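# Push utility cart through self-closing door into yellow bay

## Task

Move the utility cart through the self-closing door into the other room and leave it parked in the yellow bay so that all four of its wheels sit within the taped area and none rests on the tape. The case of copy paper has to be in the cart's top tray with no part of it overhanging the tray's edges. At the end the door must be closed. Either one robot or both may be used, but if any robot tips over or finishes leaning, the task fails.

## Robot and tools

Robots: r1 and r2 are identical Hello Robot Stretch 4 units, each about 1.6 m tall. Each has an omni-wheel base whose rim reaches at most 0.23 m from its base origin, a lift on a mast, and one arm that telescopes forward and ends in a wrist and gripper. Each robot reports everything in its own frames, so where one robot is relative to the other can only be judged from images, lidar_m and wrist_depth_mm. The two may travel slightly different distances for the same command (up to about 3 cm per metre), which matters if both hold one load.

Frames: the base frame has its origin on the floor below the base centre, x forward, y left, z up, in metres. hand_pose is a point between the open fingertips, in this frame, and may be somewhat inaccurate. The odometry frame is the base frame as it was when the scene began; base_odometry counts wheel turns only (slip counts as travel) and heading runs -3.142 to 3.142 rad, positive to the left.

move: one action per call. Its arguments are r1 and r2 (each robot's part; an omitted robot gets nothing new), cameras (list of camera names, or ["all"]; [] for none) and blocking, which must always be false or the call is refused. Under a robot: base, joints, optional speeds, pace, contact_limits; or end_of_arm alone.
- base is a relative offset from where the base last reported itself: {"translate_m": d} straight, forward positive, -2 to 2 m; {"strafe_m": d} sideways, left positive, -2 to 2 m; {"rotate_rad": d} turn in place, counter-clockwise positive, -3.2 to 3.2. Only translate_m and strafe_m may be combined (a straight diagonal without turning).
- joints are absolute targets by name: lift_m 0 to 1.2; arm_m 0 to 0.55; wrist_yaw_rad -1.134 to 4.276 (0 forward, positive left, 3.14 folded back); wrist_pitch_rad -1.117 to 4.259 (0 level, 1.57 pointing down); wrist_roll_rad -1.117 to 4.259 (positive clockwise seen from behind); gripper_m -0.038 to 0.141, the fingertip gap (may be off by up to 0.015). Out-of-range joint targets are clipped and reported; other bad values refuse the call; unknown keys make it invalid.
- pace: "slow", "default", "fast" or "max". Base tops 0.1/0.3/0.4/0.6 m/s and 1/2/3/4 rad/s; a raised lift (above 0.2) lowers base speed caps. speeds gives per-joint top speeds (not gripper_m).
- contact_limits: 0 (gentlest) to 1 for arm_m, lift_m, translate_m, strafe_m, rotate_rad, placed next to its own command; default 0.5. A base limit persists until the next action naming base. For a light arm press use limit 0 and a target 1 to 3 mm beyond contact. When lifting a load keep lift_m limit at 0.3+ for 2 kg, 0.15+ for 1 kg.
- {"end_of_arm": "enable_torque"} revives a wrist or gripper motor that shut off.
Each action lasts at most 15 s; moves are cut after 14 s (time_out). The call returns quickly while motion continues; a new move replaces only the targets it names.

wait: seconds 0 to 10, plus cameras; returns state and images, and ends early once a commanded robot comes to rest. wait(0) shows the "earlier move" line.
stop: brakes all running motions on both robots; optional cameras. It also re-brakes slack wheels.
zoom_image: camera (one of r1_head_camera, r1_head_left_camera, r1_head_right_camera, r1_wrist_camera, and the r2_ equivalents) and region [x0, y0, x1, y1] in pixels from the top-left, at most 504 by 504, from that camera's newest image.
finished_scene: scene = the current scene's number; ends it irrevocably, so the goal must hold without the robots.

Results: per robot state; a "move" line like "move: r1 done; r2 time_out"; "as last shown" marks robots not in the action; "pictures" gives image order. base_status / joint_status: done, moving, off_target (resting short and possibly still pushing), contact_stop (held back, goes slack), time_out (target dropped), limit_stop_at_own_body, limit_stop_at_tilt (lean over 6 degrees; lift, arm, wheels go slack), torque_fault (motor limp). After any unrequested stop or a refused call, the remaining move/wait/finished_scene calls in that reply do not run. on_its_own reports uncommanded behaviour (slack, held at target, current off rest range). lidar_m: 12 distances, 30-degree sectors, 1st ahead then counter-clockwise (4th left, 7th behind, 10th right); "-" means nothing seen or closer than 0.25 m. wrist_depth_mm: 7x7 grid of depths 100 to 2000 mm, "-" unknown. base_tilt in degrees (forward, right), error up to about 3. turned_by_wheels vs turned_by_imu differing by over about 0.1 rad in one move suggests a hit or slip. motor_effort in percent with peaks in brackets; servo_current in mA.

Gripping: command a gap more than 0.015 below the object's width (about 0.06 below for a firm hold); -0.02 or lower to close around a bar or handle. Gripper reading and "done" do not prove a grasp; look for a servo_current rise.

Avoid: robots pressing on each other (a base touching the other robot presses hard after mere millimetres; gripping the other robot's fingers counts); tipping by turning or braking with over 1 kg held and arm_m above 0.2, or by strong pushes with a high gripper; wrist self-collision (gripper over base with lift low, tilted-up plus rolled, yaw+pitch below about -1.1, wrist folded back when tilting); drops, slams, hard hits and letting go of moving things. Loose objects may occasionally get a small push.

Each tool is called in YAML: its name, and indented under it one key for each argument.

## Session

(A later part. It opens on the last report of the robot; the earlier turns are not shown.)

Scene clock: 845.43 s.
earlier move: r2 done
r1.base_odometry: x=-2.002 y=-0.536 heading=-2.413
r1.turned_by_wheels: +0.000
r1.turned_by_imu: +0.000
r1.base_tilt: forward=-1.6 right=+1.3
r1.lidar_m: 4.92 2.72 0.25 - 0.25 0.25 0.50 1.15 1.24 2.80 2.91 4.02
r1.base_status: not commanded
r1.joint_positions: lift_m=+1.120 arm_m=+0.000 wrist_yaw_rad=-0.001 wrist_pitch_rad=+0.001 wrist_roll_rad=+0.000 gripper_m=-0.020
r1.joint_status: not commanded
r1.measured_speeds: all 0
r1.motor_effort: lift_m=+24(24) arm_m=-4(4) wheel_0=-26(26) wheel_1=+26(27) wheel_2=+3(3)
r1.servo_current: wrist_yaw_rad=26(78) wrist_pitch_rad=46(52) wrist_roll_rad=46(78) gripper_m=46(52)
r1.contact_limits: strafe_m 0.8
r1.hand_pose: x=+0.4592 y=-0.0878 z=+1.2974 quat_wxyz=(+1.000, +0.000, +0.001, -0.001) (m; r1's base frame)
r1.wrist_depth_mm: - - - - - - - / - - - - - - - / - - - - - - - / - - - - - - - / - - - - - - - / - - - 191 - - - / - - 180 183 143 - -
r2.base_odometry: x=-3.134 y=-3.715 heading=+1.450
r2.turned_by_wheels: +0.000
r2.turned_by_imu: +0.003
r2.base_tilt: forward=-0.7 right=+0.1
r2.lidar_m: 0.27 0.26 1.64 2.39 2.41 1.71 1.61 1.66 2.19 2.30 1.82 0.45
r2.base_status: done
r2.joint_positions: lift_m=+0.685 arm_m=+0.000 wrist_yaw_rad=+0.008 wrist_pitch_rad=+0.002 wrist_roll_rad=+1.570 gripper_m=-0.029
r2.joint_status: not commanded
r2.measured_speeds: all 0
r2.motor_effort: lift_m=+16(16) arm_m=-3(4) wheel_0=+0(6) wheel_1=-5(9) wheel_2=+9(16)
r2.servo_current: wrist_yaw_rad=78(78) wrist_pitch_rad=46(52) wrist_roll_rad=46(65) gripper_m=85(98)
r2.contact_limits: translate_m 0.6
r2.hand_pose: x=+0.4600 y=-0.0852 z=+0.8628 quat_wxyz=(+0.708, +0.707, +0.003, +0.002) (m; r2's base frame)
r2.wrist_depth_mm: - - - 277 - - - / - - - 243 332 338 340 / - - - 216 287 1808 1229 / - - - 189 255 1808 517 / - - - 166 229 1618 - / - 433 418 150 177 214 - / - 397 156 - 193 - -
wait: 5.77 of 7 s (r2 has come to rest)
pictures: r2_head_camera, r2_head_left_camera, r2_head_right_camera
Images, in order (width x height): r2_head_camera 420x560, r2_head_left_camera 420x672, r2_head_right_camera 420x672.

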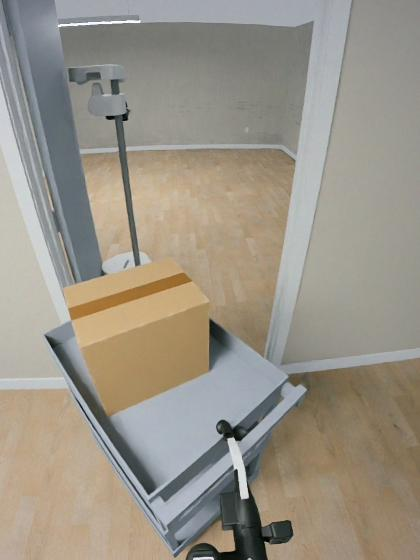

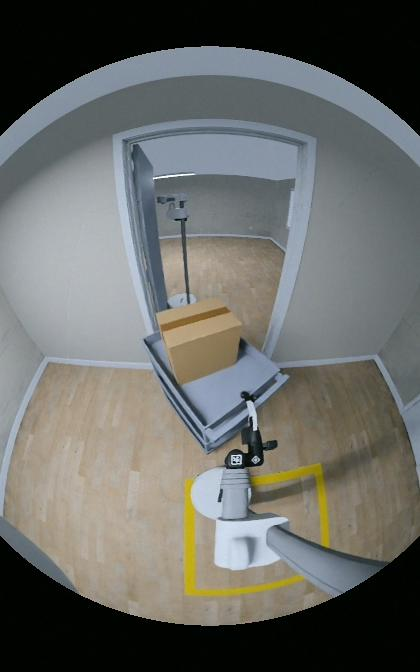

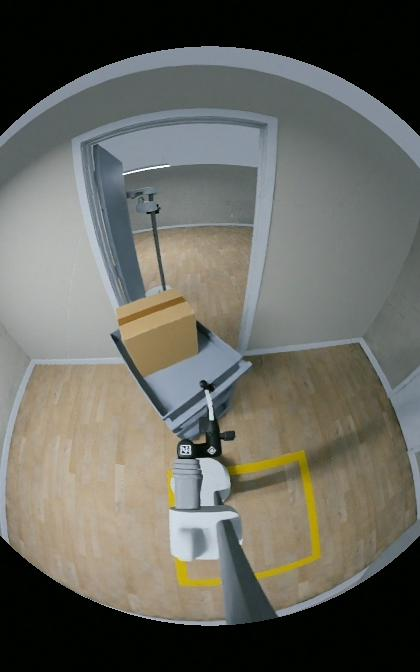

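move:
  blocking: false
  r2: {"base":{"translate_m":-0.75,"strafe_m":-0.24},"pace":"slow","contact_limits":{"translate_m":0.6}}
  cameras: []

wait:
  seconds: 10
  cameras: ["r2_head_camera","r2_head_left_camera","r2_head_right_camera"]

Scene clock: 857.43 s.
move: r2 moving
r1: as last shown
r1.lidar_m: 4.93 2.70 0.25 - 0.25 0.25 0.50 1.20 1.26 2.80 2.92 4.03
r1.servo_current: wrist_yaw_rad=46(72) wrist_pitch_rad=39(52) wrist_roll_rad=46(52) gripper_m=39(46)
r1.contact_limits: strafe_m 0.8
r1.wrist_depth_mm: - - - - - - - / - - - - - - - / - - - - - - - / - - - - - - - / - - - - - - - / - - - 191 - - - / - - 181 183 143 - -
r2.base_odometry: x=-3.131 y=-3.728 heading=+1.451
r2.turned_by_wheels: +0.001
r2.turned_by_imu: +0.002
r2.base_tilt: forward=-0.7 right=+0.0
r2.lidar_m: 0.26 0.25 1.66 2.40 2.43 1.73 1.60 1.64 2.19 2.31 1.82 0.48
r2.base_status: translate_m moving; strafe_m moving
r2.joint_positions: lift_m=+0.685 arm_m=+0.000 wrist_yaw_rad=+0.008 wrist_pitch_rad=+0.002 wrist_roll_rad=+1.570 gripper_m=-0.029
r2.joint_status: not commanded
r2.measured_speeds: translate_m=-0.048 strafe_m=-0.016 rotate_rad=+0.000 lift_m=+0.000 arm_m=+0.000 wrist_yaw_rad=+0.000 wrist_pitch_rad=+0.000 wrist_roll_rad=+0.000
r2.motor_effort: lift_m=+16(16) arm_m=-3(4) wheel_0=+3(5) wheel_1=-7(9) wheel_2=+18(18)
r2.servo_current: wrist_yaw_rad=52(59) wrist_pitch_rad=33(46) wrist_roll_rad=46(52) gripper_m=91(91)
r2.contact_limits: translate_m 0.6
r2.hand_pose: x=+0.4600 y=-0.0852 z=+0.8628 quat_wxyz=(+0.708, +0.707, +0.003, +0.002) (m; r2's base frame)
r2.wrist_depth_mm: - - - 285 - - - / - - - 248 329 338 340 / - - - 214 287 1756 1205 / - - - 190 253 1756 512 / - - - 166 228 1661 - / - 427 418 150 177 214 - / - 399 157 - 193 - -
pictures: none
No camera images: "cameras" was empty.

Scene clock: 866.03 s.
earlier move: r2 done
r1.base_odometry: x=-2.002 y=-0.536 heading=-2.413
r1.turned_by_wheels: +0.000
r1.turned_by_imu: -0.001
r1.base_tilt: forward=-1.6 right=+1.3
r1.lidar_m: 4.94 2.73 0.25 - 0.25 0.25 0.51 1.28 1.26 2.80 2.91 4.05
r1.base_status: not commanded
r1.joint_positions: lift_m=+1.120 arm_m=+0.000 wrist_yaw_rad=-0.001 wrist_pitch_rad=+0.001 wrist_roll_rad=+0.000 gripper_m=-0.020
r1.joint_status: not commanded
r1.measured_speeds: all 0
r1.motor_effort: lift_m=+24(24) arm_m=-3(4) wheel_0=-26(26) wheel_1=+27(27) wheel_2=+3(3)
r1.servo_current: wrist_yaw_rad=52(72) wrist_pitch_rad=39(52) wrist_roll_rad=52(65) gripper_m=39(52)
r1.contact_limits: strafe_m 0.8
r1.hand_pose: x=+0.4592 y=-0.0878 z=+1.2974 quat_wxyz=(+1.000, +0.000, +0.001, -0.001) (m; r1's base frame)
r1.wrist_depth_mm: - - - - - - - / - - - - - - - / - - - - - - - / - - - - - - - / - - - - - - - / - - - 191 - - - / - - 180 183 143 - -
r2.base_odometry: x=-2.985 y=-4.489 heading=+1.452
r2.turned_by_wheels: +0.001
r2.turned_by_imu: +0.009
r2.base_tilt: forward=-0.7 right=+0.1
r2.lidar_m: 0.25 0.25 2.69 2.61 1.32 0.91 0.84 0.88 1.17 2.12 2.18 0.54
r2.base_status: done
r2.joint_positions: lift_m=+0.685 arm_m=+0.000 wrist_yaw_rad=+0.020 wrist_pitch_rad=+0.002 wrist_roll_rad=+1.570 gripper_m=-0.029
r2.joint_status: not commanded
r2.measured_speeds: all 0
r2.on_its_own: wrist_yaw_rad is at rest, and its servo_current (117 mA) is outside its rest range (0 to 104 mA)
r2.motor_effort: lift_m=+16(16) arm_m=-3(4) wheel_0=+8(14) wheel_1=+1(10) wheel_2=+12(18)
r2.servo_current: wrist_yaw_rad=117(130) wrist_pitch_rad=39(52) wrist_roll_rad=46(65) gripper_m=85(91)
r2.contact_limits: translate_m 0.6
r2.hand_pose: x=+0.4609 y=-0.0818 z=+0.8628 quat_wxyz=(+0.707, +0.707, +0.008, +0.006) (m; r2's base frame)
r2.wrist_depth_mm: - - - - - 1576 1182 / - - - 327 - 1576 1205 / - - - 255 366 375 377 / 1708 - - 213 291 1756 1281 / 1708 - - 172 245 1756 504 / 1708 - - 144 179 1618 574 / 1756 404 160 - 190 - -
wait: 8.60 of 10 s (r2 has come to rest)
pictures: r2_head_camera, r2_head_left_camera, r2_head_right_camera
Images, in order (width x height): r2_head_camera 420x560, r2_head_left_camera 420x672, r2_head_right_camera 420x672.

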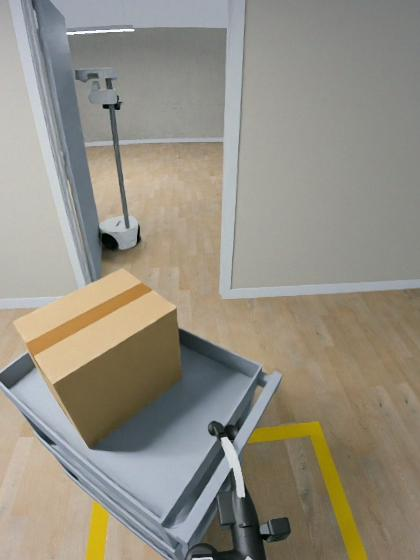

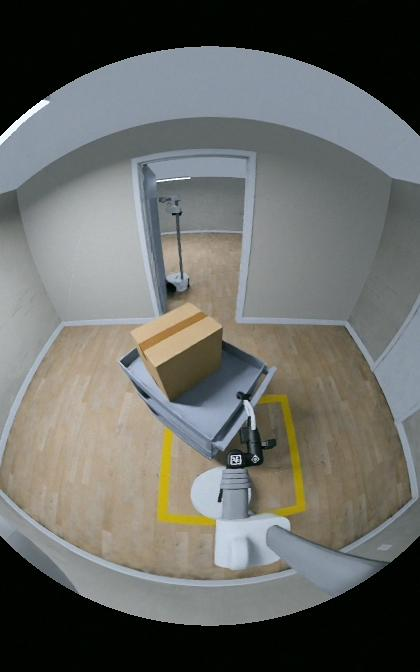

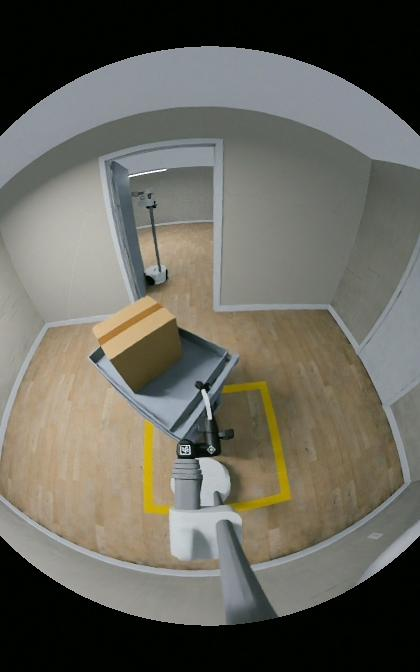

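move:
  blocking: false
  r2: {"base":{"rotate_rad":-0.5},"pace":"slow","contact_limits":{"rotate_rad":0.6}}
  r1: {"base":{"translate_m":1.0},"pace":"slow"}
  cameras: []

wait:
  seconds: 3
  cameras: ["r2_head_camera","r2_head_left_camera","r2_head_right_camera"]

Scene clock: 875.57 s.
move: r1 moving; r2 moving
r1.base_odometry: x=-2.011 y=-0.544 heading=-2.413
r1.turned_by_wheels: +0.001
r1.turned_by_imu: +0.000
r1.base_tilt: forward=-1.6 right=+1.3
r1.lidar_m: 4.90 2.70 0.25 - 0.25 0.25 0.53 1.27 1.28 2.78 2.91 4.02
r1.base_status: translate_m moving
r1.joint_positions: lift_m=+1.120 arm_m=+0.000 wrist_yaw_rad=-0.001 wrist_pitch_rad=+0.001 wrist_roll_rad=+0.000 gripper_m=-0.020
r1.joint_status: not commanded
r1.measured_speeds: translate_m=+0.048 strafe_m=+0.000 rotate_rad=-0.002 lift_m=+0.000 arm_m=+0.000 wrist_yaw_rad=+0.000 wrist_pitch_rad=+0.000 wrist_roll_rad=+0.000
r1.motor_effort: lift_m=+24(24) arm_m=-4(4) wheel_0=+6(25) wheel_1=+11(25) wheel_2=-6(6)
r1.servo_current: wrist_yaw_rad=46(65) wrist_pitch_rad=39(46) wrist_roll_rad=59(65) gripper_m=46(52)
r1.hand_pose: x=+0.4592 y=-0.0878 z=+1.2974 quat_wxyz=(+1.000, +0.000, +0.001, -0.001) (m; r1's base frame)
r1.wrist_depth_mm: - - - - - - - / - - - - - - - / - - - - - - - / - - - - - - - / - - - - - - - / - - - 191 - - - / - - 180 183 143 - -
r2.base_odometry: x=-2.985 y=-4.489 heading=+1.327
r2.turned_by_wheels: -0.124
r2.turned_by_imu: -0.116
r2.base_tilt: forward=-0.7 right=+0.1
r2.lidar_m: 0.25 0.26 0.55 2.62 1.48 0.95 0.84 0.86 1.08 2.11 2.10 0.61
r2.base_status: rotate_rad moving
r2.joint_positions: lift_m=+0.685 arm_m=+0.000 wrist_yaw_rad=+0.040 wrist_pitch_rad=+0.002 wrist_roll_rad=+1.571 gripper_m=-0.029
r2.joint_status: not commanded
r2.measured_speeds: translate_m=+0.000 strafe_m=-0.011 rotate_rad=-0.498 lift_m=+0.000 arm_m=-0.001 wrist_yaw_rad=+0.081 wrist_pitch_rad=+0.000 wrist_roll_rad=+0.013
r2.motor_effort: lift_m=+16(16) arm_m=+0(4) wheel_0=+20(28) wheel_1=+17(17) wheel_2=+20(23)
r2.servo_current: wrist_yaw_rad=332(332) wrist_pitch_rad=39(46) wrist_roll_rad=52(52) gripper_m=85(85)
r2.contact_limits: rotate_rad 0.6
r2.hand_pose: x=+0.4625 y=-0.0760 z=+0.8628 quat_wxyz=(+0.707, +0.707, +0.015, +0.013) (m; r2's base frame)
r2.wrist_depth_mm: - - - - - 1499 1182 / - - - 343 - 1537 1205 / - - - 285 370 387 1160 / 1756 - - 231 327 1661 1182 / 1756 - - 181 256 1756 500 / 1756 - - 152 178 1618 530 / 1661 1863 159 - 195 - -
pictures: none
No camera images: "cameras" was empty.

Scene clock: 877.13 s.
earlier move: r1 moving; r2 done
r1.base_odometry: x=-2.119 y=-0.640 heading=-2.413
r1.turned_by_wheels: +0.000
r1.turned_by_imu: +0.000
r1.base_tilt: forward=-1.6 right=+1.3
r1.lidar_m: 4.76 2.71 1.99 1.93 0.25 0.25 0.52 1.37 1.46 2.78 2.92 4.05
r1.base_status: translate_m moving
r1.joint_positions: lift_m=+1.120 arm_m=+0.000 wrist_yaw_rad=-0.001 wrist_pitch_rad=+0.001 wrist_roll_rad=+0.000 gripper_m=-0.020
r1.joint_status: not commanded
r1.measured_speeds: translate_m=+0.101 strafe_m=+0.001 rotate_rad=-0.003 lift_m=+0.000 arm_m=+0.000 wrist_yaw_rad=+0.000 wrist_pitch_rad=+0.000 wrist_roll_rad=+0.000
r1.motor_effort: lift_m=+24(24) arm_m=-3(4) wheel_0=+2(25) wheel_1=+8(25) wheel_2=-4(7)
r1.servo_current: wrist_yaw_rad=59(65) wrist_pitch_rad=39(46) wrist_roll_rad=59(65) gripper_m=39(52)
r1.hand_pose: x=+0.4592 y=-0.0878 z=+1.2974 quat_wxyz=(+1.000, +0.000, +0.001, -0.001) (m; r1's base frame)
r1.wrist_depth_mm: - - - - - - - / - - - - - - - / - - - - - - - / - - - - - - - / - - - - - - - / - - - 191 - - - / - - 180 182 143 - -
r2.base_odometry: x=-2.985 y=-4.489 heading=+0.951
r2.turned_by_wheels: -0.376
r2.turned_by_imu: -0.229
r2.base_tilt: forward=-0.7 right=+0.1
r2.lidar_m: 0.25 0.28 2.15 2.62 2.22 1.08 0.86 0.84 0.94 1.41 2.14 0.47
r2.base_status: done
r2.joint_positions: lift_m=+0.685 arm_m=+0.000 wrist_yaw_rad=-0.011 wrist_pitch_rad=+0.002 wrist_roll_rad=+1.571 gripper_m=-0.029
r2.joint_status: not commanded
r2.measured_speeds: all 0
r2.motor_effort: lift_m=+16(16) arm_m=+4(5) wheel_0=-5(35) wheel_1=+1(26) wheel_2=+3(23)
r2.servo_current: wrist_yaw_rad=59(377) wrist_pitch_rad=46(46) wrist_roll_rad=46(59) gripper_m=78(85)
r2.contact_limits: rotate_rad 0.6
r2.hand_pose: x=+0.4583 y=-0.0905 z=+0.8628 quat_wxyz=(+0.707, +0.707, -0.003, -0.004) (m; r2's base frame)
r2.wrist_depth_mm: - - - 282 - 1708 1160 / - - - 307 325 338 336 / - - - 206 277 1808 1281 / - - - 180 249 1661 512 / - - - 156 220 691 - / - 413 413 145 197 - - / 1618 397 159 - 191 - -
wait: 1.57 of 3 s (r2 has come to rest)
pictures: r2_head_camera, r2_head_left_camera, r2_head_right_camera
Images, in order (width x height): r2_head_camera 420x560, r2_head_left_camera 420x672, r2_head_right_camera 420x672.

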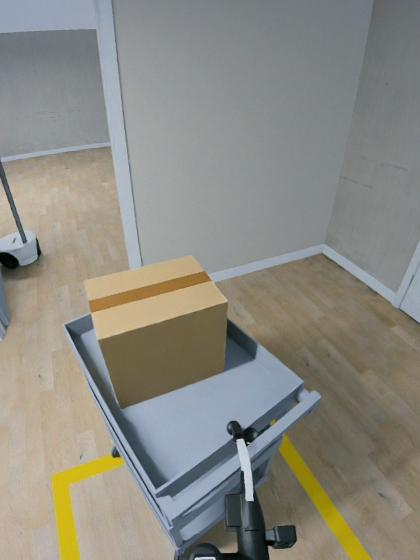

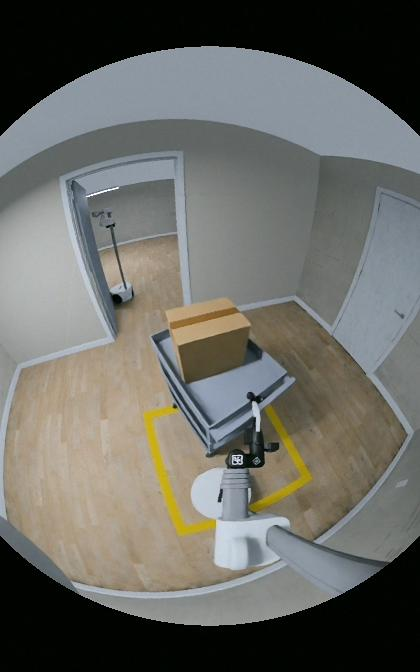

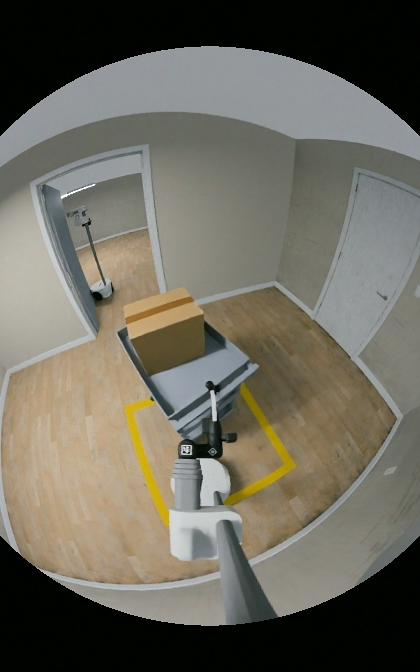

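move:
  blocking: false
  r2: {"base":{"translate_m":-0.33,"strafe_m":-0.21},"pace":"slow","contact_limits":{"translate_m":0.6}}
  cameras: []

wait:
  seconds: 6
  cameras: []

wait:
  seconds: 1
  cameras: ["r2_head_camera","r2_head_left_camera","r2_head_right_camera"]

Scene clock: 885.27 s.
earlier move: r1 moving
move: r2 moving
r1.base_odometry: x=-2.724 y=-1.180 heading=-2.413
r1.turned_by_wheels: +0.000
r1.turned_by_imu: +0.000
r1.base_tilt: forward=-1.6 right=+1.3
r1.lidar_m: 3.95 2.70 2.00 1.91 2.01 1.87 1.79 1.86 2.68 2.82 2.91 4.09
r1.base_status: translate_m moving
r1.joint_positions: lift_m=+1.120 arm_m=+0.000 wrist_yaw_rad=-0.001 wrist_pitch_rad=+0.001 wrist_roll_rad=+0.000 gripper_m=-0.020
r1.joint_status: not commanded
r1.measured_speeds: translate_m=+0.081 strafe_m=+0.001 rotate_rad=-0.002 lift_m=+0.000 arm_m=+0.000 wrist_yaw_rad=+0.000 wrist_pitch_rad=+0.000 wrist_roll_rad=+0.000
r1.motor_effort: lift_m=+23(23) arm_m=+3(4) wheel_0=+2(6) wheel_1=+2(5) wheel_2=-3(4)
r1.servo_current: wrist_yaw_rad=59(59) wrist_pitch_rad=52(52) wrist_roll_rad=52(65) gripper_m=39(52)
r1.hand_pose: x=+0.4592 y=-0.0878 z=+1.2975 quat_wxyz=(+1.000, +0.000, +0.001, -0.001) (m; r1's base frame)
r1.wrist_depth_mm: - - - - - - - / - - - - - - - / - - - - - - - / - - - - - - - / - - - - - - - / - - - 191 - - - / - - 180 183 143 - -
r2.base_odometry: x=-2.986 y=-4.502 heading=+0.952
r2.turned_by_wheels: +0.000
r2.turned_by_imu: +0.001
r2.base_tilt: forward=-0.7 right=+0.0
r2.lidar_m: 0.26 0.27 2.13 2.60 2.20 1.09 0.86 0.83 0.93 1.42 2.16 0.48
r2.base_status: translate_m moving; strafe_m moving
r2.joint_positions: lift_m=+0.685 arm_m=+0.000 wrist_yaw_rad=-0.010 wrist_pitch_rad=+0.002 wrist_roll_rad=+1.571 gripper_m=-0.029
r2.joint_status: not commanded
r2.measured_speeds: translate_m=-0.045 strafe_m=-0.029 rotate_rad=+0.003 lift_m=+0.000 arm_m=+0.000 wrist_yaw_rad=+0.027 wrist_pitch_rad=+0.000 wrist_roll_rad=+0.000
r2.motor_effort: lift_m=+16(16) arm_m=+4(4) wheel_0=-2(7) wheel_1=-10(11) wheel_2=+12(12)
r2.servo_current: wrist_yaw_rad=59(72) wrist_pitch_rad=39(46) wrist_roll_rad=52(52) gripper_m=91(91)
r2.contact_limits: translate_m 0.6
r2.hand_pose: x=+0.4584 y=-0.0902 z=+0.8628 quat_wxyz=(+0.707, +0.707, -0.003, -0.004) (m; r2's base frame)
r2.wrist_depth_mm: - - - 274 - 1708 1205 / - - - 298 322 336 336 / - - - 206 277 1756 1255 / - - - 181 250 1618 517 / - - 430 160 224 707 - / - 415 413 149 179 - - / 1618 392 158 - 191 - -
pictures: none
No camera images: "cameras" was empty.

Scene clock: 886.37 s.
earlier move: r1 done; r2 moving
r1.base_odometry: x=-2.748 y=-1.201 heading=-2.413
r1.turned_by_wheels: +0.000
r1.turned_by_imu: +0.000
r1.base_tilt: forward=-1.6 right=+1.3
r1.lidar_m: 3.91 2.70 2.01 1.91 2.02 1.92 1.83 1.94 2.72 2.82 2.94 4.07
r1.base_status: done
r1.joint_positions: lift_m=+1.120 arm_m=+0.000 wrist_yaw_rad=-0.001 wrist_pitch_rad=+0.001 wrist_roll_rad=+0.000 gripper_m=-0.020
r1.joint_status: not commanded
r1.measured_speeds: all 0
r1.motor_effort: lift_m=+23(23) arm_m=+4(4) wheel_0=+4(6) wheel_1=+3(5) wheel_2=-1(4)
r1.servo_current: wrist_yaw_rad=26(72) wrist_pitch_rad=39(52) wrist_roll_rad=46(65) gripper_m=46(52)
r1.hand_pose: x=+0.4592 y=-0.0878 z=+1.2975 quat_wxyz=(+1.000, +0.000, +0.001, -0.001) (m; r1's base frame)
r1.wrist_depth_mm: - - - - - - - / - - - - - - - / - - - - - - - / - - - - - - - / - - - - - - - / - - - 190 - - - / - - 180 183 143 - -
r2.base_odometry: x=-2.991 y=-4.604 heading=+0.952
r2.turned_by_wheels: +0.000
r2.turned_by_imu: +0.001
r2.base_tilt: forward=-0.7 right=+0.1
r2.lidar_m: 0.27 0.27 2.25 2.62 1.92 0.94 0.73 0.72 0.79 1.21 2.16 0.48
r2.base_status: translate_m moving; strafe_m moving
r2.joint_positions: lift_m=+0.685 arm_m=+0.000 wrist_yaw_rad=+0.004 wrist_pitch_rad=+0.002 wrist_roll_rad=+1.571 gripper_m=-0.029
r2.joint_status: not commanded
r2.measured_speeds: translate_m=-0.085 strafe_m=-0.054 rotate_rad=-0.003 lift_m=+0.000 arm_m=+0.000 wrist_yaw_rad=-0.014 wrist_pitch_rad=+0.000 wrist_roll_rad=+0.000
r2.motor_effort: lift_m=+16(16) arm_m=-4(4) wheel_0=+7(10) wheel_1=-9(12) wheel_2=+11(19)
r2.servo_current: wrist_yaw_rad=46(72) wrist_pitch_rad=39(52) wrist_roll_rad=39(59) gripper_m=78(91)
r2.contact_limits: translate_m 0.6
r2.hand_pose: x=+0.4597 y=-0.0861 z=+0.8628 quat_wxyz=(+0.707, +0.707, +0.002, +0.001) (m; r2's base frame)
r2.wrist_depth_mm: - - - 251 - 1756 1205 / - - - 222 303 324 324 / - - - 196 265 1808 1229 / - - - 181 243 1661 544 / - 430 430 160 224 683 - / - 418 418 151 179 146 - / 1756 404 147 - 194 - -
wait: 1.10 of 6 s (r1 has come to rest)
pictures: none
No camera images: "cameras" was empty.

Scene clock: 887.37 s.
earlier move: r2 moving
r1.base_odometry: x=-2.748 y=-1.201 heading=-2.413
r1.turned_by_wheels: +0.000
r1.turned_by_imu: +0.000
r1.base_tilt: forward=-1.6 right=+1.3
r1.lidar_m: 3.95 2.69 1.99 1.91 2.01 1.89 1.83 1.96 2.71 2.80 2.94 4.07
r1.base_status: done
r1.joint_positions: lift_m=+1.120 arm_m=+0.000 wrist_yaw_rad=-0.001 wrist_pitch_rad=+0.001 wrist_roll_rad=+0.000 gripper_m=-0.020
r1.joint_status: not commanded
r1.measured_speeds: all 0
r1.motor_effort: lift_m=+23(23) arm_m=+4(4) wheel_0=+5(6) wheel_1=+2(5) wheel_2=-1(4)
r1.servo_current: wrist_yaw_rad=59(72) wrist_pitch_rad=39(52) wrist_roll_rad=59(65) gripper_m=46(52)
r1.hand_pose: x=+0.4592 y=-0.0878 z=+1.2975 quat_wxyz=(+1.000, +0.000, +0.001, -0.001) (m; r1's base frame)
r1.wrist_depth_mm: - - - - - - - / - - - - - - - / - - - - - - - / - - - - - - - / - - - - - - - / - - - 191 - - - / - - 180 183 143 - -
r2.base_odometry: x=-2.996 y=-4.704 heading=+0.952
r2.turned_by_wheels: +0.000
r2.turned_by_imu: -0.001
r2.base_tilt: forward=-0.6 right=+0.0
r2.lidar_m: 0.29 0.27 2.37 2.62 1.70 0.82 0.63 0.62 0.69 1.07 2.14 0.47
r2.base_status: translate_m moving; strafe_m moving
r2.joint_positions: lift_m=+0.685 arm_m=+0.000 wrist_yaw_rad=-0.002 wrist_pitch_rad=+0.002 wrist_roll_rad=+1.571 gripper_m=-0.029
r2.joint_status: not commanded
r2.measured_speeds: translate_m=-0.084 strafe_m=-0.053 rotate_rad=+0.003 lift_m=+0.000 arm_m=+0.000 wrist_yaw_rad=-0.009 wrist_pitch_rad=+0.000 wrist_roll_rad=+0.000
r2.motor_effort: lift_m=+16(16) arm_m=-3(4) wheel_0=-1(10) wheel_1=-10(12) wheel_2=+9(19)
r2.servo_current: wrist_yaw_rad=52(72) wrist_pitch_rad=39(52) wrist_roll_rad=33(59) gripper_m=85(91)
r2.contact_limits: translate_m 0.6
r2.hand_pose: x=+0.4591 y=-0.0880 z=+0.8628 quat_wxyz=(+0.707, +0.707, +0.000, -0.001) (m; r2's base frame)
r2.wrist_depth_mm: - - - 238 309 1661 1205 / - - - 209 290 1537 1160 / - - - 191 260 1863 1205 / - - - 178 238 1808 554 / - - 433 160 220 741 - / - 421 415 150 200 147 - / - 407 147 - 195 699 -
wait: 1.00 s; no rest
pictures: r2_head_camera, r2_head_left_camera, r2_head_right_camera
Images, in order (width x height): r2_head_camera 420x560, r2_head_left_camera 420x672, r2_head_right_camera 420x672.

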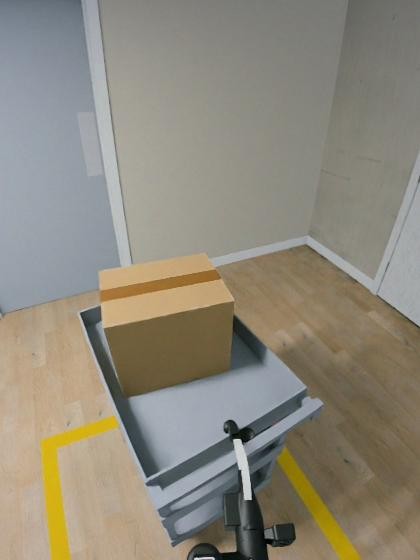

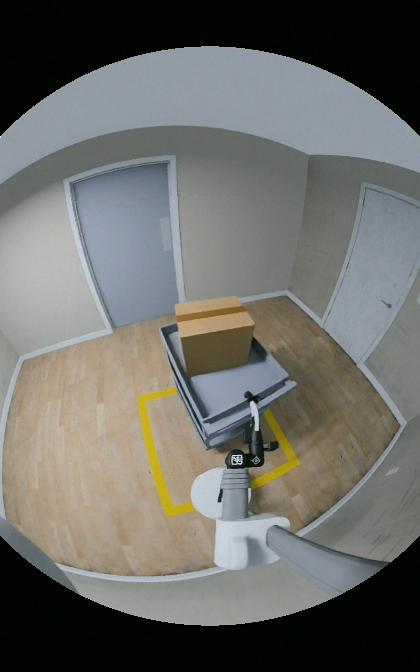

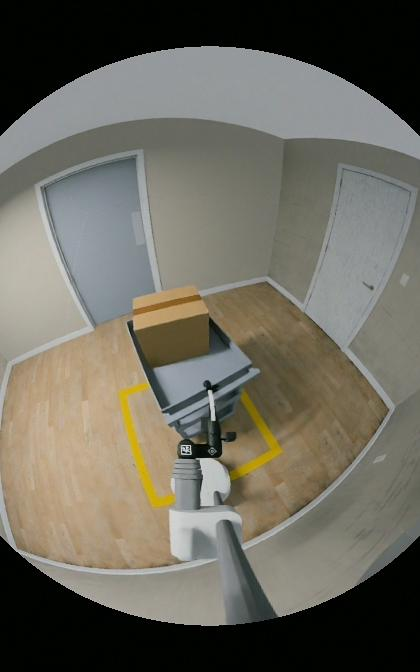

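Door already shut.

wait:
  seconds: 3
  cameras: ["r2_head_camera","r2_head_left_camera","r2_head_right_camera"]

Scene clock: 890.80 s.
earlier move: r2 done
r1.base_odometry: x=-2.748 y=-1.201 heading=-2.413
r1.turned_by_wheels: +0.000
r1.turned_by_imu: +0.000
r1.base_tilt: forward=-1.6 right=+1.3
r1.lidar_m: 3.92 2.67 1.97 1.91 2.02 1.89 1.83 1.97 2.72 2.79 2.93 4.06
r1.base_status: done
r1.joint_positions: lift_m=+1.120 arm_m=+0.000 wrist_yaw_rad=-0.001 wrist_pitch_rad=+0.001 wrist_roll_rad=+0.000 gripper_m=-0.020
r1.joint_status: not commanded
r1.measured_speeds: all 0
r1.motor_effort: lift_m=+23(23) arm_m=+4(4) wheel_0=+4(6) wheel_1=+2(5) wheel_2=-1(4)
r1.servo_current: wrist_yaw_rad=46(72) wrist_pitch_rad=39(52) wrist_roll_rad=46(65) gripper_m=46(52)
r1.hand_pose: x=+0.4592 y=-0.0878 z=+1.2975 quat_wxyz=(+1.000, +0.000, +0.001, -0.001) (m; r1's base frame)
r1.wrist_depth_mm: - - - - - - - / - - - - - - - / - - - - - - - / - - - - - - - / - - - - - - - / - - - 191 - - - / - - 181 183 143 - -
r2.base_odometry: x=-3.005 y=-4.879 heading=+0.951
r2.turned_by_wheels: -0.001
r2.turned_by_imu: -0.001
r2.base_tilt: forward=-0.7 right=+0.1
r2.lidar_m: 0.32 0.32 2.55 2.68 1.26 0.60 0.46 0.44 0.50 0.77 2.10 0.45
r2.base_status: done
r2.joint_positions: lift_m=+0.685 arm_m=+0.000 wrist_yaw_rad=-0.008 wrist_pitch_rad=+0.002 wrist_roll_rad=+1.570 gripper_m=-0.029
r2.joint_status: not commanded
r2.measured_speeds: all 0
r2.motor_effort: lift_m=+16(16) arm_m=-4(4) wheel_0=-3(10) wheel_1=-7(12) wheel_2=+4(19)
r2.servo_current: wrist_yaw_rad=78(78) wrist_pitch_rad=39(52) wrist_roll_rad=46(59) gripper_m=85(91)
r2.contact_limits: translate_m 0.6
r2.hand_pose: x=+0.4586 y=-0.0898 z=+0.8628 quat_wxyz=(+0.707, +0.707, -0.002, -0.004) (m; r2's base frame)
r2.wrist_depth_mm: - - - 210 281 293 294 / - - - 195 260 1808 1205 / - - - 180 244 1661 535 / - - - 171 230 750 - / - 433 427 157 214 - - / - 421 418 152 201 142 - / - 413 147 - 196 699 -
wait: 0.00 of 3 s (r2 has come to rest)
pictures: r2_head_camera, r2_head_left_camera, r2_head_right_camera
Images, in order (width x height): r2_head_camera 420x560, r2_head_left_camera 420x672, r2_head_right_camera 420x672.

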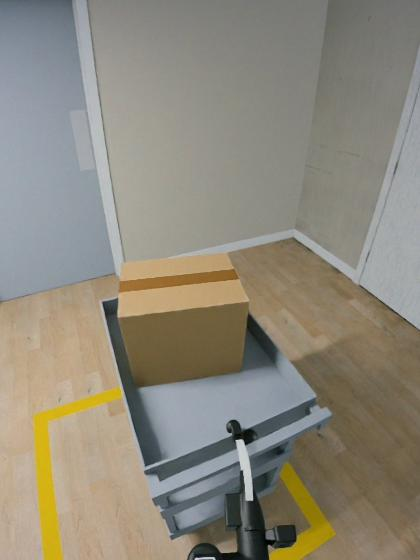

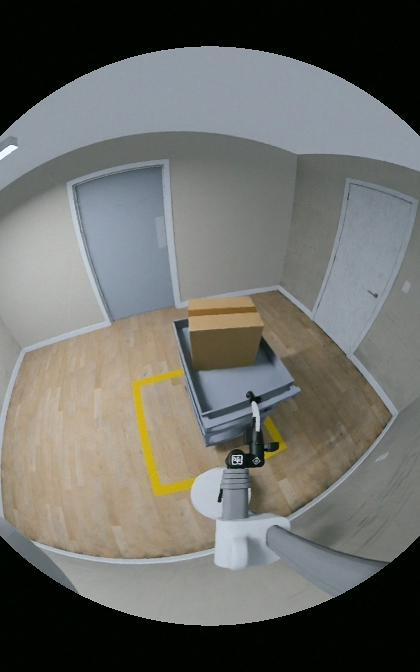

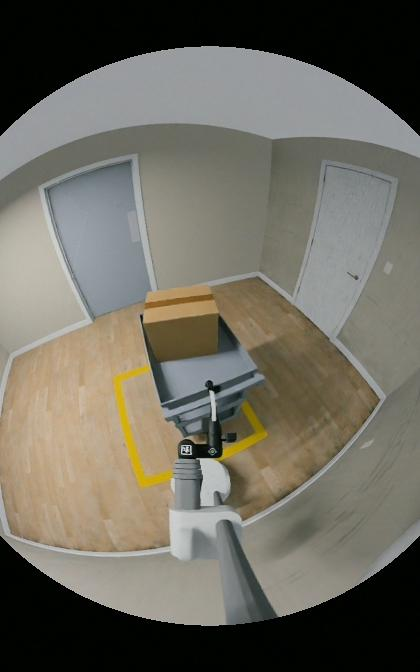

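move:
  blocking: false
  r2: {"base":{"rotate_rad":0.3},"pace":"slow","contact_limits":{"rotate_rad":0.6}}
  cameras: []

wait:
  seconds: 3
  cameras: ["r2_head_camera","r2_head_left_camera","r2_head_right_camera"]

Scene clock: 900.20 s.
move: r2 moving
r1: as last shown
r1.base_tilt: forward=-1.5 right=+1.3
r1.lidar_m: 3.93 2.66 1.98 1.92 2.04 1.91 1.82 1.95 2.74 2.81 2.95 4.05
r1.motor_effort: lift_m=+23(23) arm_m=+4(4) wheel_0=+4(5) wheel_1=+2(2) wheel_2=-1(1)
r1.servo_current: wrist_yaw_rad=39(59) wrist_pitch_rad=33(46) wrist_roll_rad=33(65) gripper_m=39(46)
r1.wrist_depth_mm: - - - - - - - / - - - - - - - / - - - - - - - / - - - - - - - / - - - - - - - / - - - 191 - - - / - - 180 183 143 - -
r2.base_odometry: x=-3.006 y=-4.879 heading=+1.074
r2.turned_by_wheels: +0.123
r2.turned_by_imu: +0.104
r2.base_tilt: forward=-0.7 right=+0.1
r2.lidar_m: 0.31 0.32 2.70 2.64 1.00 0.54 0.45 0.45 0.53 0.93 2.11 0.43
r2.base_status: rotate_rad moving
r2.joint_positions: lift_m=+0.685 arm_m=+0.000 wrist_yaw_rad=-0.028 wrist_pitch_rad=+0.002 wrist_roll_rad=+1.570 gripper_m=-0.029
r2.joint_status: not commanded
r2.measured_speeds: translate_m=-0.002 strafe_m=+0.002 rotate_rad=+0.484 lift_m=+0.000 arm_m=+0.000 wrist_yaw_rad=-0.008 wrist_pitch_rad=+0.000 wrist_roll_rad=+0.000
r2.motor_effort: lift_m=+16(16) arm_m=-4(4) wheel_0=-13(18) wheel_1=-12(13) wheel_2=-24(24)
r2.servo_current: wrist_yaw_rad=176(182) wrist_pitch_rad=46(46) wrist_roll_rad=39(52) gripper_m=85(85)
r2.contact_limits: rotate_rad 0.6
r2.hand_pose: x=+0.4567 y=-0.0956 z=+0.8628 quat_wxyz=(+0.707, +0.707, -0.009, -0.011) (m; r2's base frame)
r2.wrist_depth_mm: - - - 193 267 278 286 / - - - 183 249 1708 1205 / - - - 172 236 1708 521 / - - - 165 225 759 - / - 427 424 156 182 - - / - 421 418 149 201 144 - / - 1921 162 - 196 - -
pictures: none
No camera images: "cameras" was empty.

Scene clock: 901.10 s.
earlier move: r2 done
r1.base_odometry: x=-2.748 y=-1.201 heading=-2.413
r1.turned_by_wheels: +0.000
r1.turned_by_imu: +0.000
r1.base_tilt: forward=-1.6 right=+1.3
r1.lidar_m: 3.95 2.67 1.98 1.92 2.02 1.91 1.81 1.96 2.73 2.81 2.93 4.06
r1.base_status: not commanded
r1.joint_positions: lift_m=+1.120 arm_m=+0.000 wrist_yaw_rad=-0.001 wrist_pitch_rad=+0.001 wrist_roll_rad=+0.000 gripper_m=-0.020
r1.joint_status: not commanded
r1.measured_speeds: all 0
r1.motor_effort: lift_m=+23(24) arm_m=+4(4) wheel_0=+5(5) wheel_1=+2(2) wheel_2=-1(1)
r1.servo_current: wrist_yaw_rad=39(65) wrist_pitch_rad=39(52) wrist_roll_rad=33(65) gripper_m=46(46)
r1.hand_pose: x=+0.4592 y=-0.0878 z=+1.2975 quat_wxyz=(+1.000, +0.000, +0.001, -0.001) (m; r1's base frame)
r1.wrist_depth_mm: - - - - - - - / - - - - - - - / - - - - - - - / - - - - - - - / - - - - - - - / - - - 191 - - - / - - 180 183 143 - -
r2.base_odometry: x=-3.005 y=-4.879 heading=+1.250
r2.turned_by_wheels: +0.175
r2.turned_by_imu: +0.133
r2.base_tilt: forward=-0.7 right=+0.1
r2.lidar_m: 0.35 0.38 2.92 2.65 0.82 0.52 0.46 0.46 0.57 1.21 2.13 0.43
r2.base_status: done
r2.joint_positions: lift_m=+0.685 arm_m=+0.000 wrist_yaw_rad=-0.028 wrist_pitch_rad=+0.002 wrist_roll_rad=+1.570 gripper_m=-0.029
r2.joint_status: not commanded
r2.measured_speeds: all 0
r2.on_its_own: wrist_yaw_rad is at rest, and its servo_current (189 mA) is outside its rest range (0 to 104 mA)
r2.motor_effort: lift_m=+16(16) arm_m=+4(4) wheel_0=-8(28) wheel_1=-7(14) wheel_2=-4(27)
r2.servo_current: wrist_yaw_rad=189(195) wrist_pitch_rad=46(46) wrist_roll_rad=59(65) gripper_m=91(91)
r2.contact_limits: rotate_rad 0.6
r2.hand_pose: x=+0.4567 y=-0.0955 z=+0.8628 quat_wxyz=(+0.707, +0.707, -0.009, -0.011) (m; r2's base frame)
r2.wrist_depth_mm: - - - 162 224 1661 1205 / - - - 158 220 1618 1205 / - - - 156 216 741 - / - 418 418 154 212 - - / - 427 427 151 208 - - / - 430 427 147 171 150 - / - 1921 156 - 202 - -
wait: 0.90 of 3 s (r2 has come to rest)
pictures: r2_head_camera, r2_head_left_camera, r2_head_right_camera
Images, in order (width x height): r2_head_camera 420x560, r2_head_left_camera 420x672, r2_head_right_camera 420x672.

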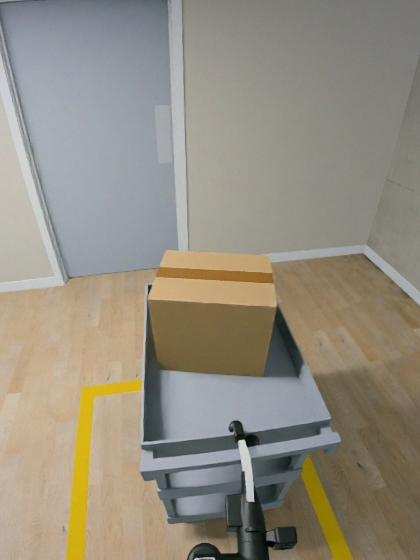

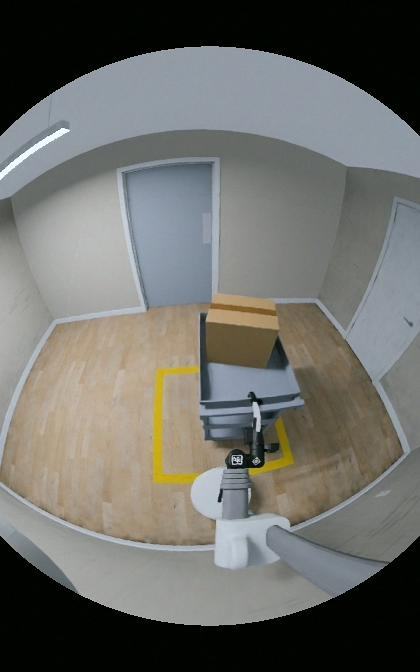

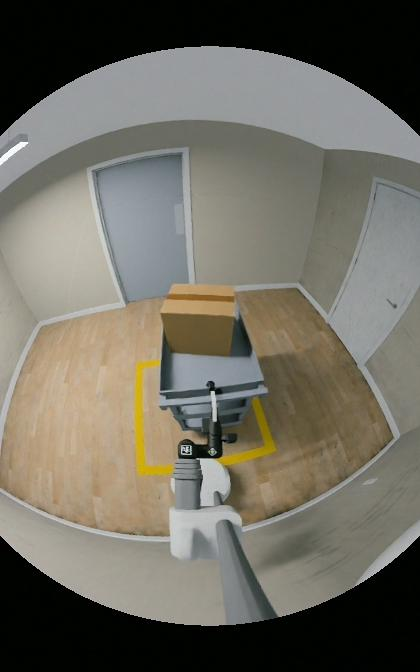

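move:
  blocking: false
  r2: {"joints":{"gripper_m":0.12}}
  cameras: []

wait:
  seconds: 3
  cameras: []

move:
  blocking: false
  r2: {"base":{"translate_m":-0.17},"pace":"slow"}
  cameras: []

wait:
  seconds: 4
  cameras: ["r2_head_camera","r2_wrist_camera"]

Scene clock: 914.60 s.
move: r2 moving
r1: as last shown
r1.lidar_m: 3.93 2.69 1.98 1.90 2.04 1.91 1.83 1.95 2.73 2.82 2.94 4.07
r1.motor_effort: lift_m=+24(24) arm_m=+4(4) wheel_0=+4(5) wheel_1=+2(2) wheel_2=-1(1)
r1.servo_current: wrist_yaw_rad=46(72) wrist_pitch_rad=39(46) wrist_roll_rad=39(59) gripper_m=46(46)
r1.wrist_depth_mm: - - - - - - - / - - - - - - - / - - - - - - - / - - - - - - - / - - - - - - - / - - - 191 - - - / - - 180 183 144 - -
r2.base_odometry: x=-3.005 y=-4.879 heading=+1.250
r2.turned_by_wheels: +0.000
r2.turned_by_imu: +0.000
r2.base_tilt: forward=-0.7 right=+0.1
r2.lidar_m: 0.36 0.38 2.92 2.66 0.80 0.50 0.46 0.46 0.58 1.17 2.13 0.44
r2.base_status: not commanded
r2.joint_positions: lift_m=+0.685 arm_m=+0.000 wrist_yaw_rad=-0.028 wrist_pitch_rad=+0.002 wrist_roll_rad=+1.570 gripper_m=-0.003
r2.joint_status: gripper_m moving
r2.measured_speeds: translate_m=+0.000 strafe_m=+0.000 rotate_rad=-0.001 lift_m=+0.000 arm_m=+0.000 wrist_yaw_rad=+0.000 wrist_pitch_rad=+0.000 wrist_roll_rad=+0.000
r2.motor_effort: lift_m=+16(16) arm_m=+4(4) wheel_0=-8(8) wheel_1=-7(7) wheel_2=-4(4)
r2.servo_current: wrist_yaw_rad=182(195) wrist_pitch_rad=39(46) wrist_roll_rad=52(52) gripper_m=91(104)
r2.contact_limits: rotate_rad 0.6
r2.hand_pose: x=+0.4567 y=-0.0955 z=+0.8628 quat_wxyz=(+0.707, +0.707, -0.009, -0.011) (m; r2's base frame)
r2.wrist_depth_mm: - - - 167 229 1576 1118 / - - - 163 225 1618 1182 / - - - 160 221 778 - / - 421 421 157 217 778 - / - 424 427 154 213 809 - / - 433 430 151 207 146 - / - 1983 - - 206 - -
pictures: none
No camera images: "cameras" was empty.

Scene clock: 916.33 s.
earlier move: r2 done
r1.base_odometry: x=-2.748 y=-1.201 heading=-2.413
r1.turned_by_wheels: +0.000
r1.turned_by_imu: +0.000
r1.base_tilt: forward=-1.6 right=+1.3
r1.lidar_m: 3.94 2.70 2.00 1.91 2.02 1.90 1.82 1.96 2.73 2.81 2.94 4.08
r1.base_status: not commanded
r1.joint_positions: lift_m=+1.120 arm_m=+0.000 wrist_yaw_rad=-0.001 wrist_pitch_rad=+0.001 wrist_roll_rad=+0.000 gripper_m=-0.020
r1.joint_status: not commanded
r1.measured_speeds: all 0
r1.motor_effort: lift_m=+23(24) arm_m=+3(4) wheel_0=+5(5) wheel_1=+3(3) wheel_2=-1(1)
r1.servo_current: wrist_yaw_rad=52(72) wrist_pitch_rad=46(46) wrist_roll_rad=39(59) gripper_m=39(46)
r1.hand_pose: x=+0.4592 y=-0.0878 z=+1.2975 quat_wxyz=(+1.000, +0.000, +0.001, -0.001) (m; r1's base frame)
r1.wrist_depth_mm: - - - - - - - / - - - - - - - / - - - - - - - / - - - - - - - / - - - - - - - / - - - 191 - - - / - - 180 183 143 - -
r2.base_odometry: x=-3.005 y=-4.879 heading=+1.250
r2.turned_by_wheels: +0.000
r2.turned_by_imu: +0.000
r2.base_tilt: forward=-0.7 right=+0.1
r2.lidar_m: 0.35 0.37 2.91 2.64 0.81 0.51 0.45 0.44 0.60 1.19 2.09 0.43
r2.base_status: not commanded
r2.joint_positions: lift_m=+0.685 arm_m=+0.000 wrist_yaw_rad=-0.028 wrist_pitch_rad=+0.002 wrist_roll_rad=+1.569 gripper_m=+0.120
r2.joint_status: all done
r2.measured_speeds: all 0
r2.on_its_own: wrist_yaw_rad is at rest, and its servo_current (182 mA) is outside its rest range (0 to 104 mA)
r2.motor_effort: lift_m=+16(16) arm_m=+4(4) wheel_0=-7(8) wheel_1=-7(7) wheel_2=-4(5)
r2.servo_current: wrist_yaw_rad=182(195) wrist_pitch_rad=33(46) wrist_roll_rad=46(59) gripper_m=52(130)
r2.contact_limits: rotate_rad 0.6
r2.hand_pose: x=+0.4567 y=-0.0955 z=+0.8627 quat_wxyz=(+0.708, +0.706, -0.009, -0.011) (m; r2's base frame)
r2.wrist_depth_mm: - - - 174 239 1576 1160 / - - - 171 233 1661 1160 / - - - 167 228 768 - / - 424 424 164 224 820 - / - 430 430 160 220 - - / - 439 436 157 180 - - / - 439 140 - 211 - -
wait: 1.73 of 3 s (r2 has come to rest)
pictures: none
No camera images: "cameras" was empty.

Scene clock: 916.83 s.
move: r2 moving
r1: as last shown
r1.lidar_m: 3.94 2.67 1.97 1.92 2.00 1.92 1.81 1.97 2.73 2.81 2.94 4.06
r1.motor_effort: lift_m=+23(23) arm_m=+4(4) wheel_0=+4(5) wheel_1=+2(3) wheel_2=-1(1)
r1.servo_current: wrist_yaw_rad=46(65) wrist_pitch_rad=39(46) wrist_roll_rad=59(59) gripper_m=39(52)
r2.base_odometry: x=-3.009 y=-4.890 heading=+1.249
r2.turned_by_wheels: -0.001
r2.turned_by_imu: -0.001
r2.base_tilt: forward=-0.6 right=+0.1
r2.lidar_m: 0.36 0.38 2.90 2.64 0.78 0.50 0.44 0.44 0.58 1.19 2.10 0.43
r2.base_status: translate_m moving
r2.joint_positions: lift_m=+0.685 arm_m=+0.000 wrist_yaw_rad=-0.019 wrist_pitch_rad=+0.005 wrist_roll_rad=+1.568 gripper_m=+0.120
r2.joint_status: not commanded
r2.measured_speeds: translate_m=-0.048 strafe_m=+0.001 rotate_rad=+0.002 lift_m=+0.000 arm_m=+0.000 wrist_yaw_rad=+0.066 wrist_pitch_rad=+0.004 wrist_roll_rad=+0.000
r2.motor_effort: lift_m=+16(16) arm_m=+1(4) wheel_0=-15(15) wheel_1=-9(10) wheel_2=+12(12)
r2.servo_current: wrist_yaw_rad=104(189) wrist_pitch_rad=46(46) wrist_roll_rad=39(52) gripper_m=39(52)
r2.hand_pose: x=+0.4576 y=-0.0928 z=+0.8619 quat_wxyz=(+0.708, +0.706, -0.005, -0.008) (m; r2's base frame)
r2.wrist_depth_mm: - - - 172 237 1537 1098 / - - - 169 233 1661 1098 / - - - 166 229 798 - / - 424 427 164 224 820 - / - 433 430 161 221 798 - / - 439 439 158 178 - - / - 445 139 - 215 - -
pictures: none
No camera images: "cameras" was empty.

Scene clock: 919.30 s.
earlier move: r2 done
r1.base_odometry: x=-2.748 y=-1.201 heading=-2.413
r1.turned_by_wheels: +0.000
r1.turned_by_imu: +0.000
r1.base_tilt: forward=-1.6 right=+1.2
r1.lidar_m: 3.94 2.68 2.00 1.91 2.01 1.90 1.83 1.97 2.70 2.81 2.95 4.07
r1.base_status: not commanded
r1.joint_positions: lift_m=+1.120 arm_m=+0.000 wrist_yaw_rad=-0.001 wrist_pitch_rad=+0.001 wrist_roll_rad=+0.000 gripper_m=-0.020
r1.joint_status: not commanded
r1.measured_speeds: all 0
r1.motor_effort: lift_m=+23(24) arm_m=+4(4) wheel_0=+4(5) wheel_1=+2(3) wheel_2=-1(1)
r1.servo_current: wrist_yaw_rad=46(72) wrist_pitch_rad=46(52) wrist_roll_rad=46(65) gripper_m=46(52)
r1.hand_pose: x=+0.4592 y=-0.0878 z=+1.2975 quat_wxyz=(+1.000, +0.000, +0.001, -0.001) (m; r1's base frame)
r1.wrist_depth_mm: - - - - - - - / - - - - - - - / - - - - - - - / - - - - - - - / - - - - - - - / - - - 191 - - - / - - 180 183 143 - -
r2.base_odometry: x=-3.059 y=-5.040 heading=+1.249
r2.turned_by_wheels: +0.000
r2.turned_by_imu: +0.000
r2.base_tilt: forward=-0.7 right=+0.1
r2.lidar_m: 0.38 0.41 2.89 2.63 0.54 0.33 0.28 0.29 0.39 0.79 2.13 0.48
r2.base_status: done
r2.joint_positions: lift_m=+0.685 arm_m=+0.000 wrist_yaw_rad=-0.003 wrist_pitch_rad=+0.003 wrist_roll_rad=+1.568 gripper_m=+0.120
r2.joint_status: not commanded
r2.measured_speeds: all 0
r2.motor_effort: lift_m=+16(16) arm_m=+7(8) wheel_0=-4(15) wheel_1=-4(12) wheel_2=+5(15)
r2.servo_current: wrist_yaw_rad=59(189) wrist_pitch_rad=39(52) wrist_roll_rad=46(59) gripper_m=52(59)
r2.hand_pose: x=+0.4588 y=-0.0883 z=+0.8625 quat_wxyz=(+0.708, +0.706, +0.000, -0.002) (m; r2's base frame)
r2.wrist_depth_mm: - - - 290 296 301 310 / - - - 289 289 1661 1182 / - - - 278 281 1756 - / - - 477 272 273 854 - / - - 477 265 266 866 - / - - 200 204 197 - - / - - 488 - - - -
wait: 2.47 of 4 s (r2 has come to rest)
pictures: r2_head_camera, r2_wrist_camera
Images, in order (width x height): r2_head_camera 420x560, r2_wrist_camera 616x392.

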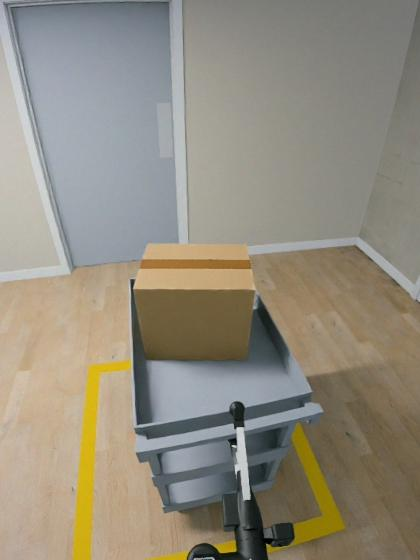

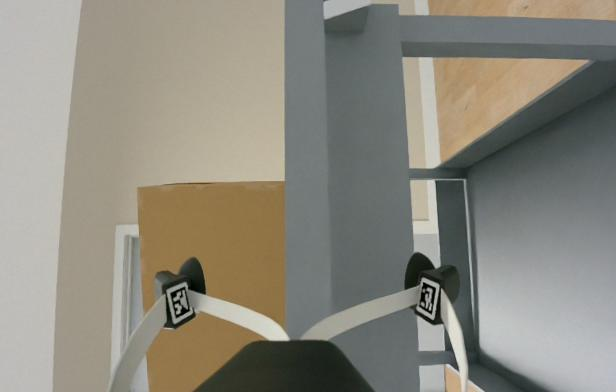

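move:
  blocking: false
  r2: {"joints":{"lift_m":0.85}}
  cameras: []

wait:
  seconds: 2
  cameras: []

move:
  blocking: false
  r2: {"base":{"translate_m":0.13,"strafe_m":-0.6},"pace":"slow","contact_limits":{"translate_m":0.2}}
  cameras: []

wait:
  seconds: 8
  cameras: ["r2_head_camera","r2_head_left_camera"]

Scene clock: 930.30 s.
move: r2 moving
r1: as last shown
r1.base_tilt: forward=-1.6 right=+1.3
r1.lidar_m: 3.94 2.66 1.99 1.91 2.01 1.92 1.83 1.93 2.72 2.82 2.94 4.07
r1.motor_effort: lift_m=+24(24) arm_m=+4(4) wheel_0=+4(5) wheel_1=+2(3) wheel_2=-1(1)
r1.servo_current: wrist_yaw_rad=39(59) wrist_pitch_rad=46(46) wrist_roll_rad=52(52) gripper_m=46(46)
r1.wrist_depth_mm: - - - - - - - / - - - - - - - / - - - - - - - / - - - - - - - / - - - - - - - / - - - 190 - - - / - - 180 183 143 - -
r2.base_odometry: x=-3.059 y=-5.040 heading=+1.249
r2.turned_by_wheels: +0.000
r2.turned_by_imu: +0.000
r2.base_tilt: forward=-0.7 right=+0.1
r2.lidar_m: 0.40 0.41 2.90 2.62 0.53 0.31 0.28 0.27 0.37 0.76 2.14 0.47
r2.base_status: not commanded
r2.joint_positions: lift_m=+0.723 arm_m=+0.000 wrist_yaw_rad=-0.003 wrist_pitch_rad=+0.003 wrist_roll_rad=+1.568 gripper_m=+0.120
r2.joint_status: lift_m moving
r2.measured_speeds: translate_m=+0.000 strafe_m=+0.000 rotate_rad=+0.000 lift_m=+0.146 arm_m=+0.000 wrist_yaw_rad=+0.000 wrist_pitch_rad=+0.000 wrist_roll_rad=+0.000
r2.motor_effort: lift_m=+23(25) arm_m=+7(8) wheel_0=-4(4) wheel_1=-4(5) wheel_2=+5(5)
r2.servo_current: wrist_yaw_rad=52(59) wrist_pitch_rad=39(46) wrist_roll_rad=52(59) gripper_m=46(52)
r2.hand_pose: x=+0.4588 y=-0.0883 z=+0.9001 quat_wxyz=(+0.708, +0.706, +0.000, -0.002) (m; r2's base frame)
r2.wrist_depth_mm: - - - - 290 301 307 / - - - - 285 1618 1205 / - - - - 278 788 - / - - 477 473 272 - - / - - 480 477 209 - - / - - 200 480 202 - - / - - 488 - 255 - -
pictures: none
No camera images: "cameras" was empty.

Scene clock: 931.37 s.
earlier move: r2 contact_stop
r1.base_odometry: x=-2.748 y=-1.201 heading=-2.413
r1.turned_by_wheels: +0.000
r1.turned_by_imu: +0.000
r1.base_tilt: forward=-1.6 right=+1.3
r1.lidar_m: 3.92 2.70 1.99 1.91 1.98 1.89 1.83 1.96 2.71 2.81 2.96 4.06
r1.base_status: not commanded
r1.joint_positions: lift_m=+1.120 arm_m=+0.000 wrist_yaw_rad=-0.001 wrist_pitch_rad=+0.001 wrist_roll_rad=+0.000 gripper_m=-0.020
r1.joint_status: not commanded
r1.measured_speeds: all 0
r1.motor_effort: lift_m=+23(24) arm_m=+4(4) wheel_0=+4(5) wheel_1=+2(3) wheel_2=-1(1)
r1.servo_current: wrist_yaw_rad=52(59) wrist_pitch_rad=39(52) wrist_roll_rad=46(59) gripper_m=39(46)
r1.hand_pose: x=+0.4592 y=-0.0878 z=+1.2975 quat_wxyz=(+1.000, +0.000, +0.001, -0.001) (m; r1's base frame)
r1.wrist_depth_mm: - - - - - - - / - - - - - - - / - - - - - - - / - - - - - - - / - - - - - - - / - - - 191 - - - / - - 179 182 143 - -
r2.base_odometry: x=-3.059 y=-5.040 heading=+1.249
r2.turned_by_wheels: +0.000
r2.turned_by_imu: +0.000
r2.base_tilt: forward=-0.6 right=+0.1
r2.lidar_m: 0.40 0.40 2.87 2.64 0.55 0.32 0.27 0.30 0.37 0.77 2.15 0.47
r2.base_status: not commanded
r2.joint_positions: lift_m=+0.715 arm_m=+0.000 wrist_yaw_rad=-0.002 wrist_pitch_rad=+0.008 wrist_roll_rad=+1.568 gripper_m=+0.120
r2.joint_status: lift_m contact_stop (moved +0.030 of +0.165)
r2.measured_speeds: all 0
r2.on_its_own: lift_m is slack since a contact_stop (your +0.850 is given up)
r2.motor_effort: lift_m=+19(38) arm_m=+4(8) wheel_0=+0(4) wheel_1=-3(5) wheel_2=-3(5)
r2.servo_current: wrist_yaw_rad=26(59) wrist_pitch_rad=52(299) wrist_roll_rad=52(59) gripper_m=52(52)
r2.hand_pose: x=+0.4591 y=-0.0879 z=+0.8906 quat_wxyz=(+0.708, +0.706, +0.002, -0.004) (m; r2's base frame)
r2.wrist_depth_mm: - - - - 290 300 303 / - - - - 285 1618 1229 / - - - - 278 1537 - / - - 473 473 270 - - / - - 480 477 219 - - / - - 200 480 200 - - / - - 484 - 254 - -
wait: 1.07 of 2 s (r2 has come to rest)
pictures: none
No camera images: "cameras" was empty.

not run: a stop that you did not command came earlier in this reply.

not run: a stop that you did not command came earlier in this reply.


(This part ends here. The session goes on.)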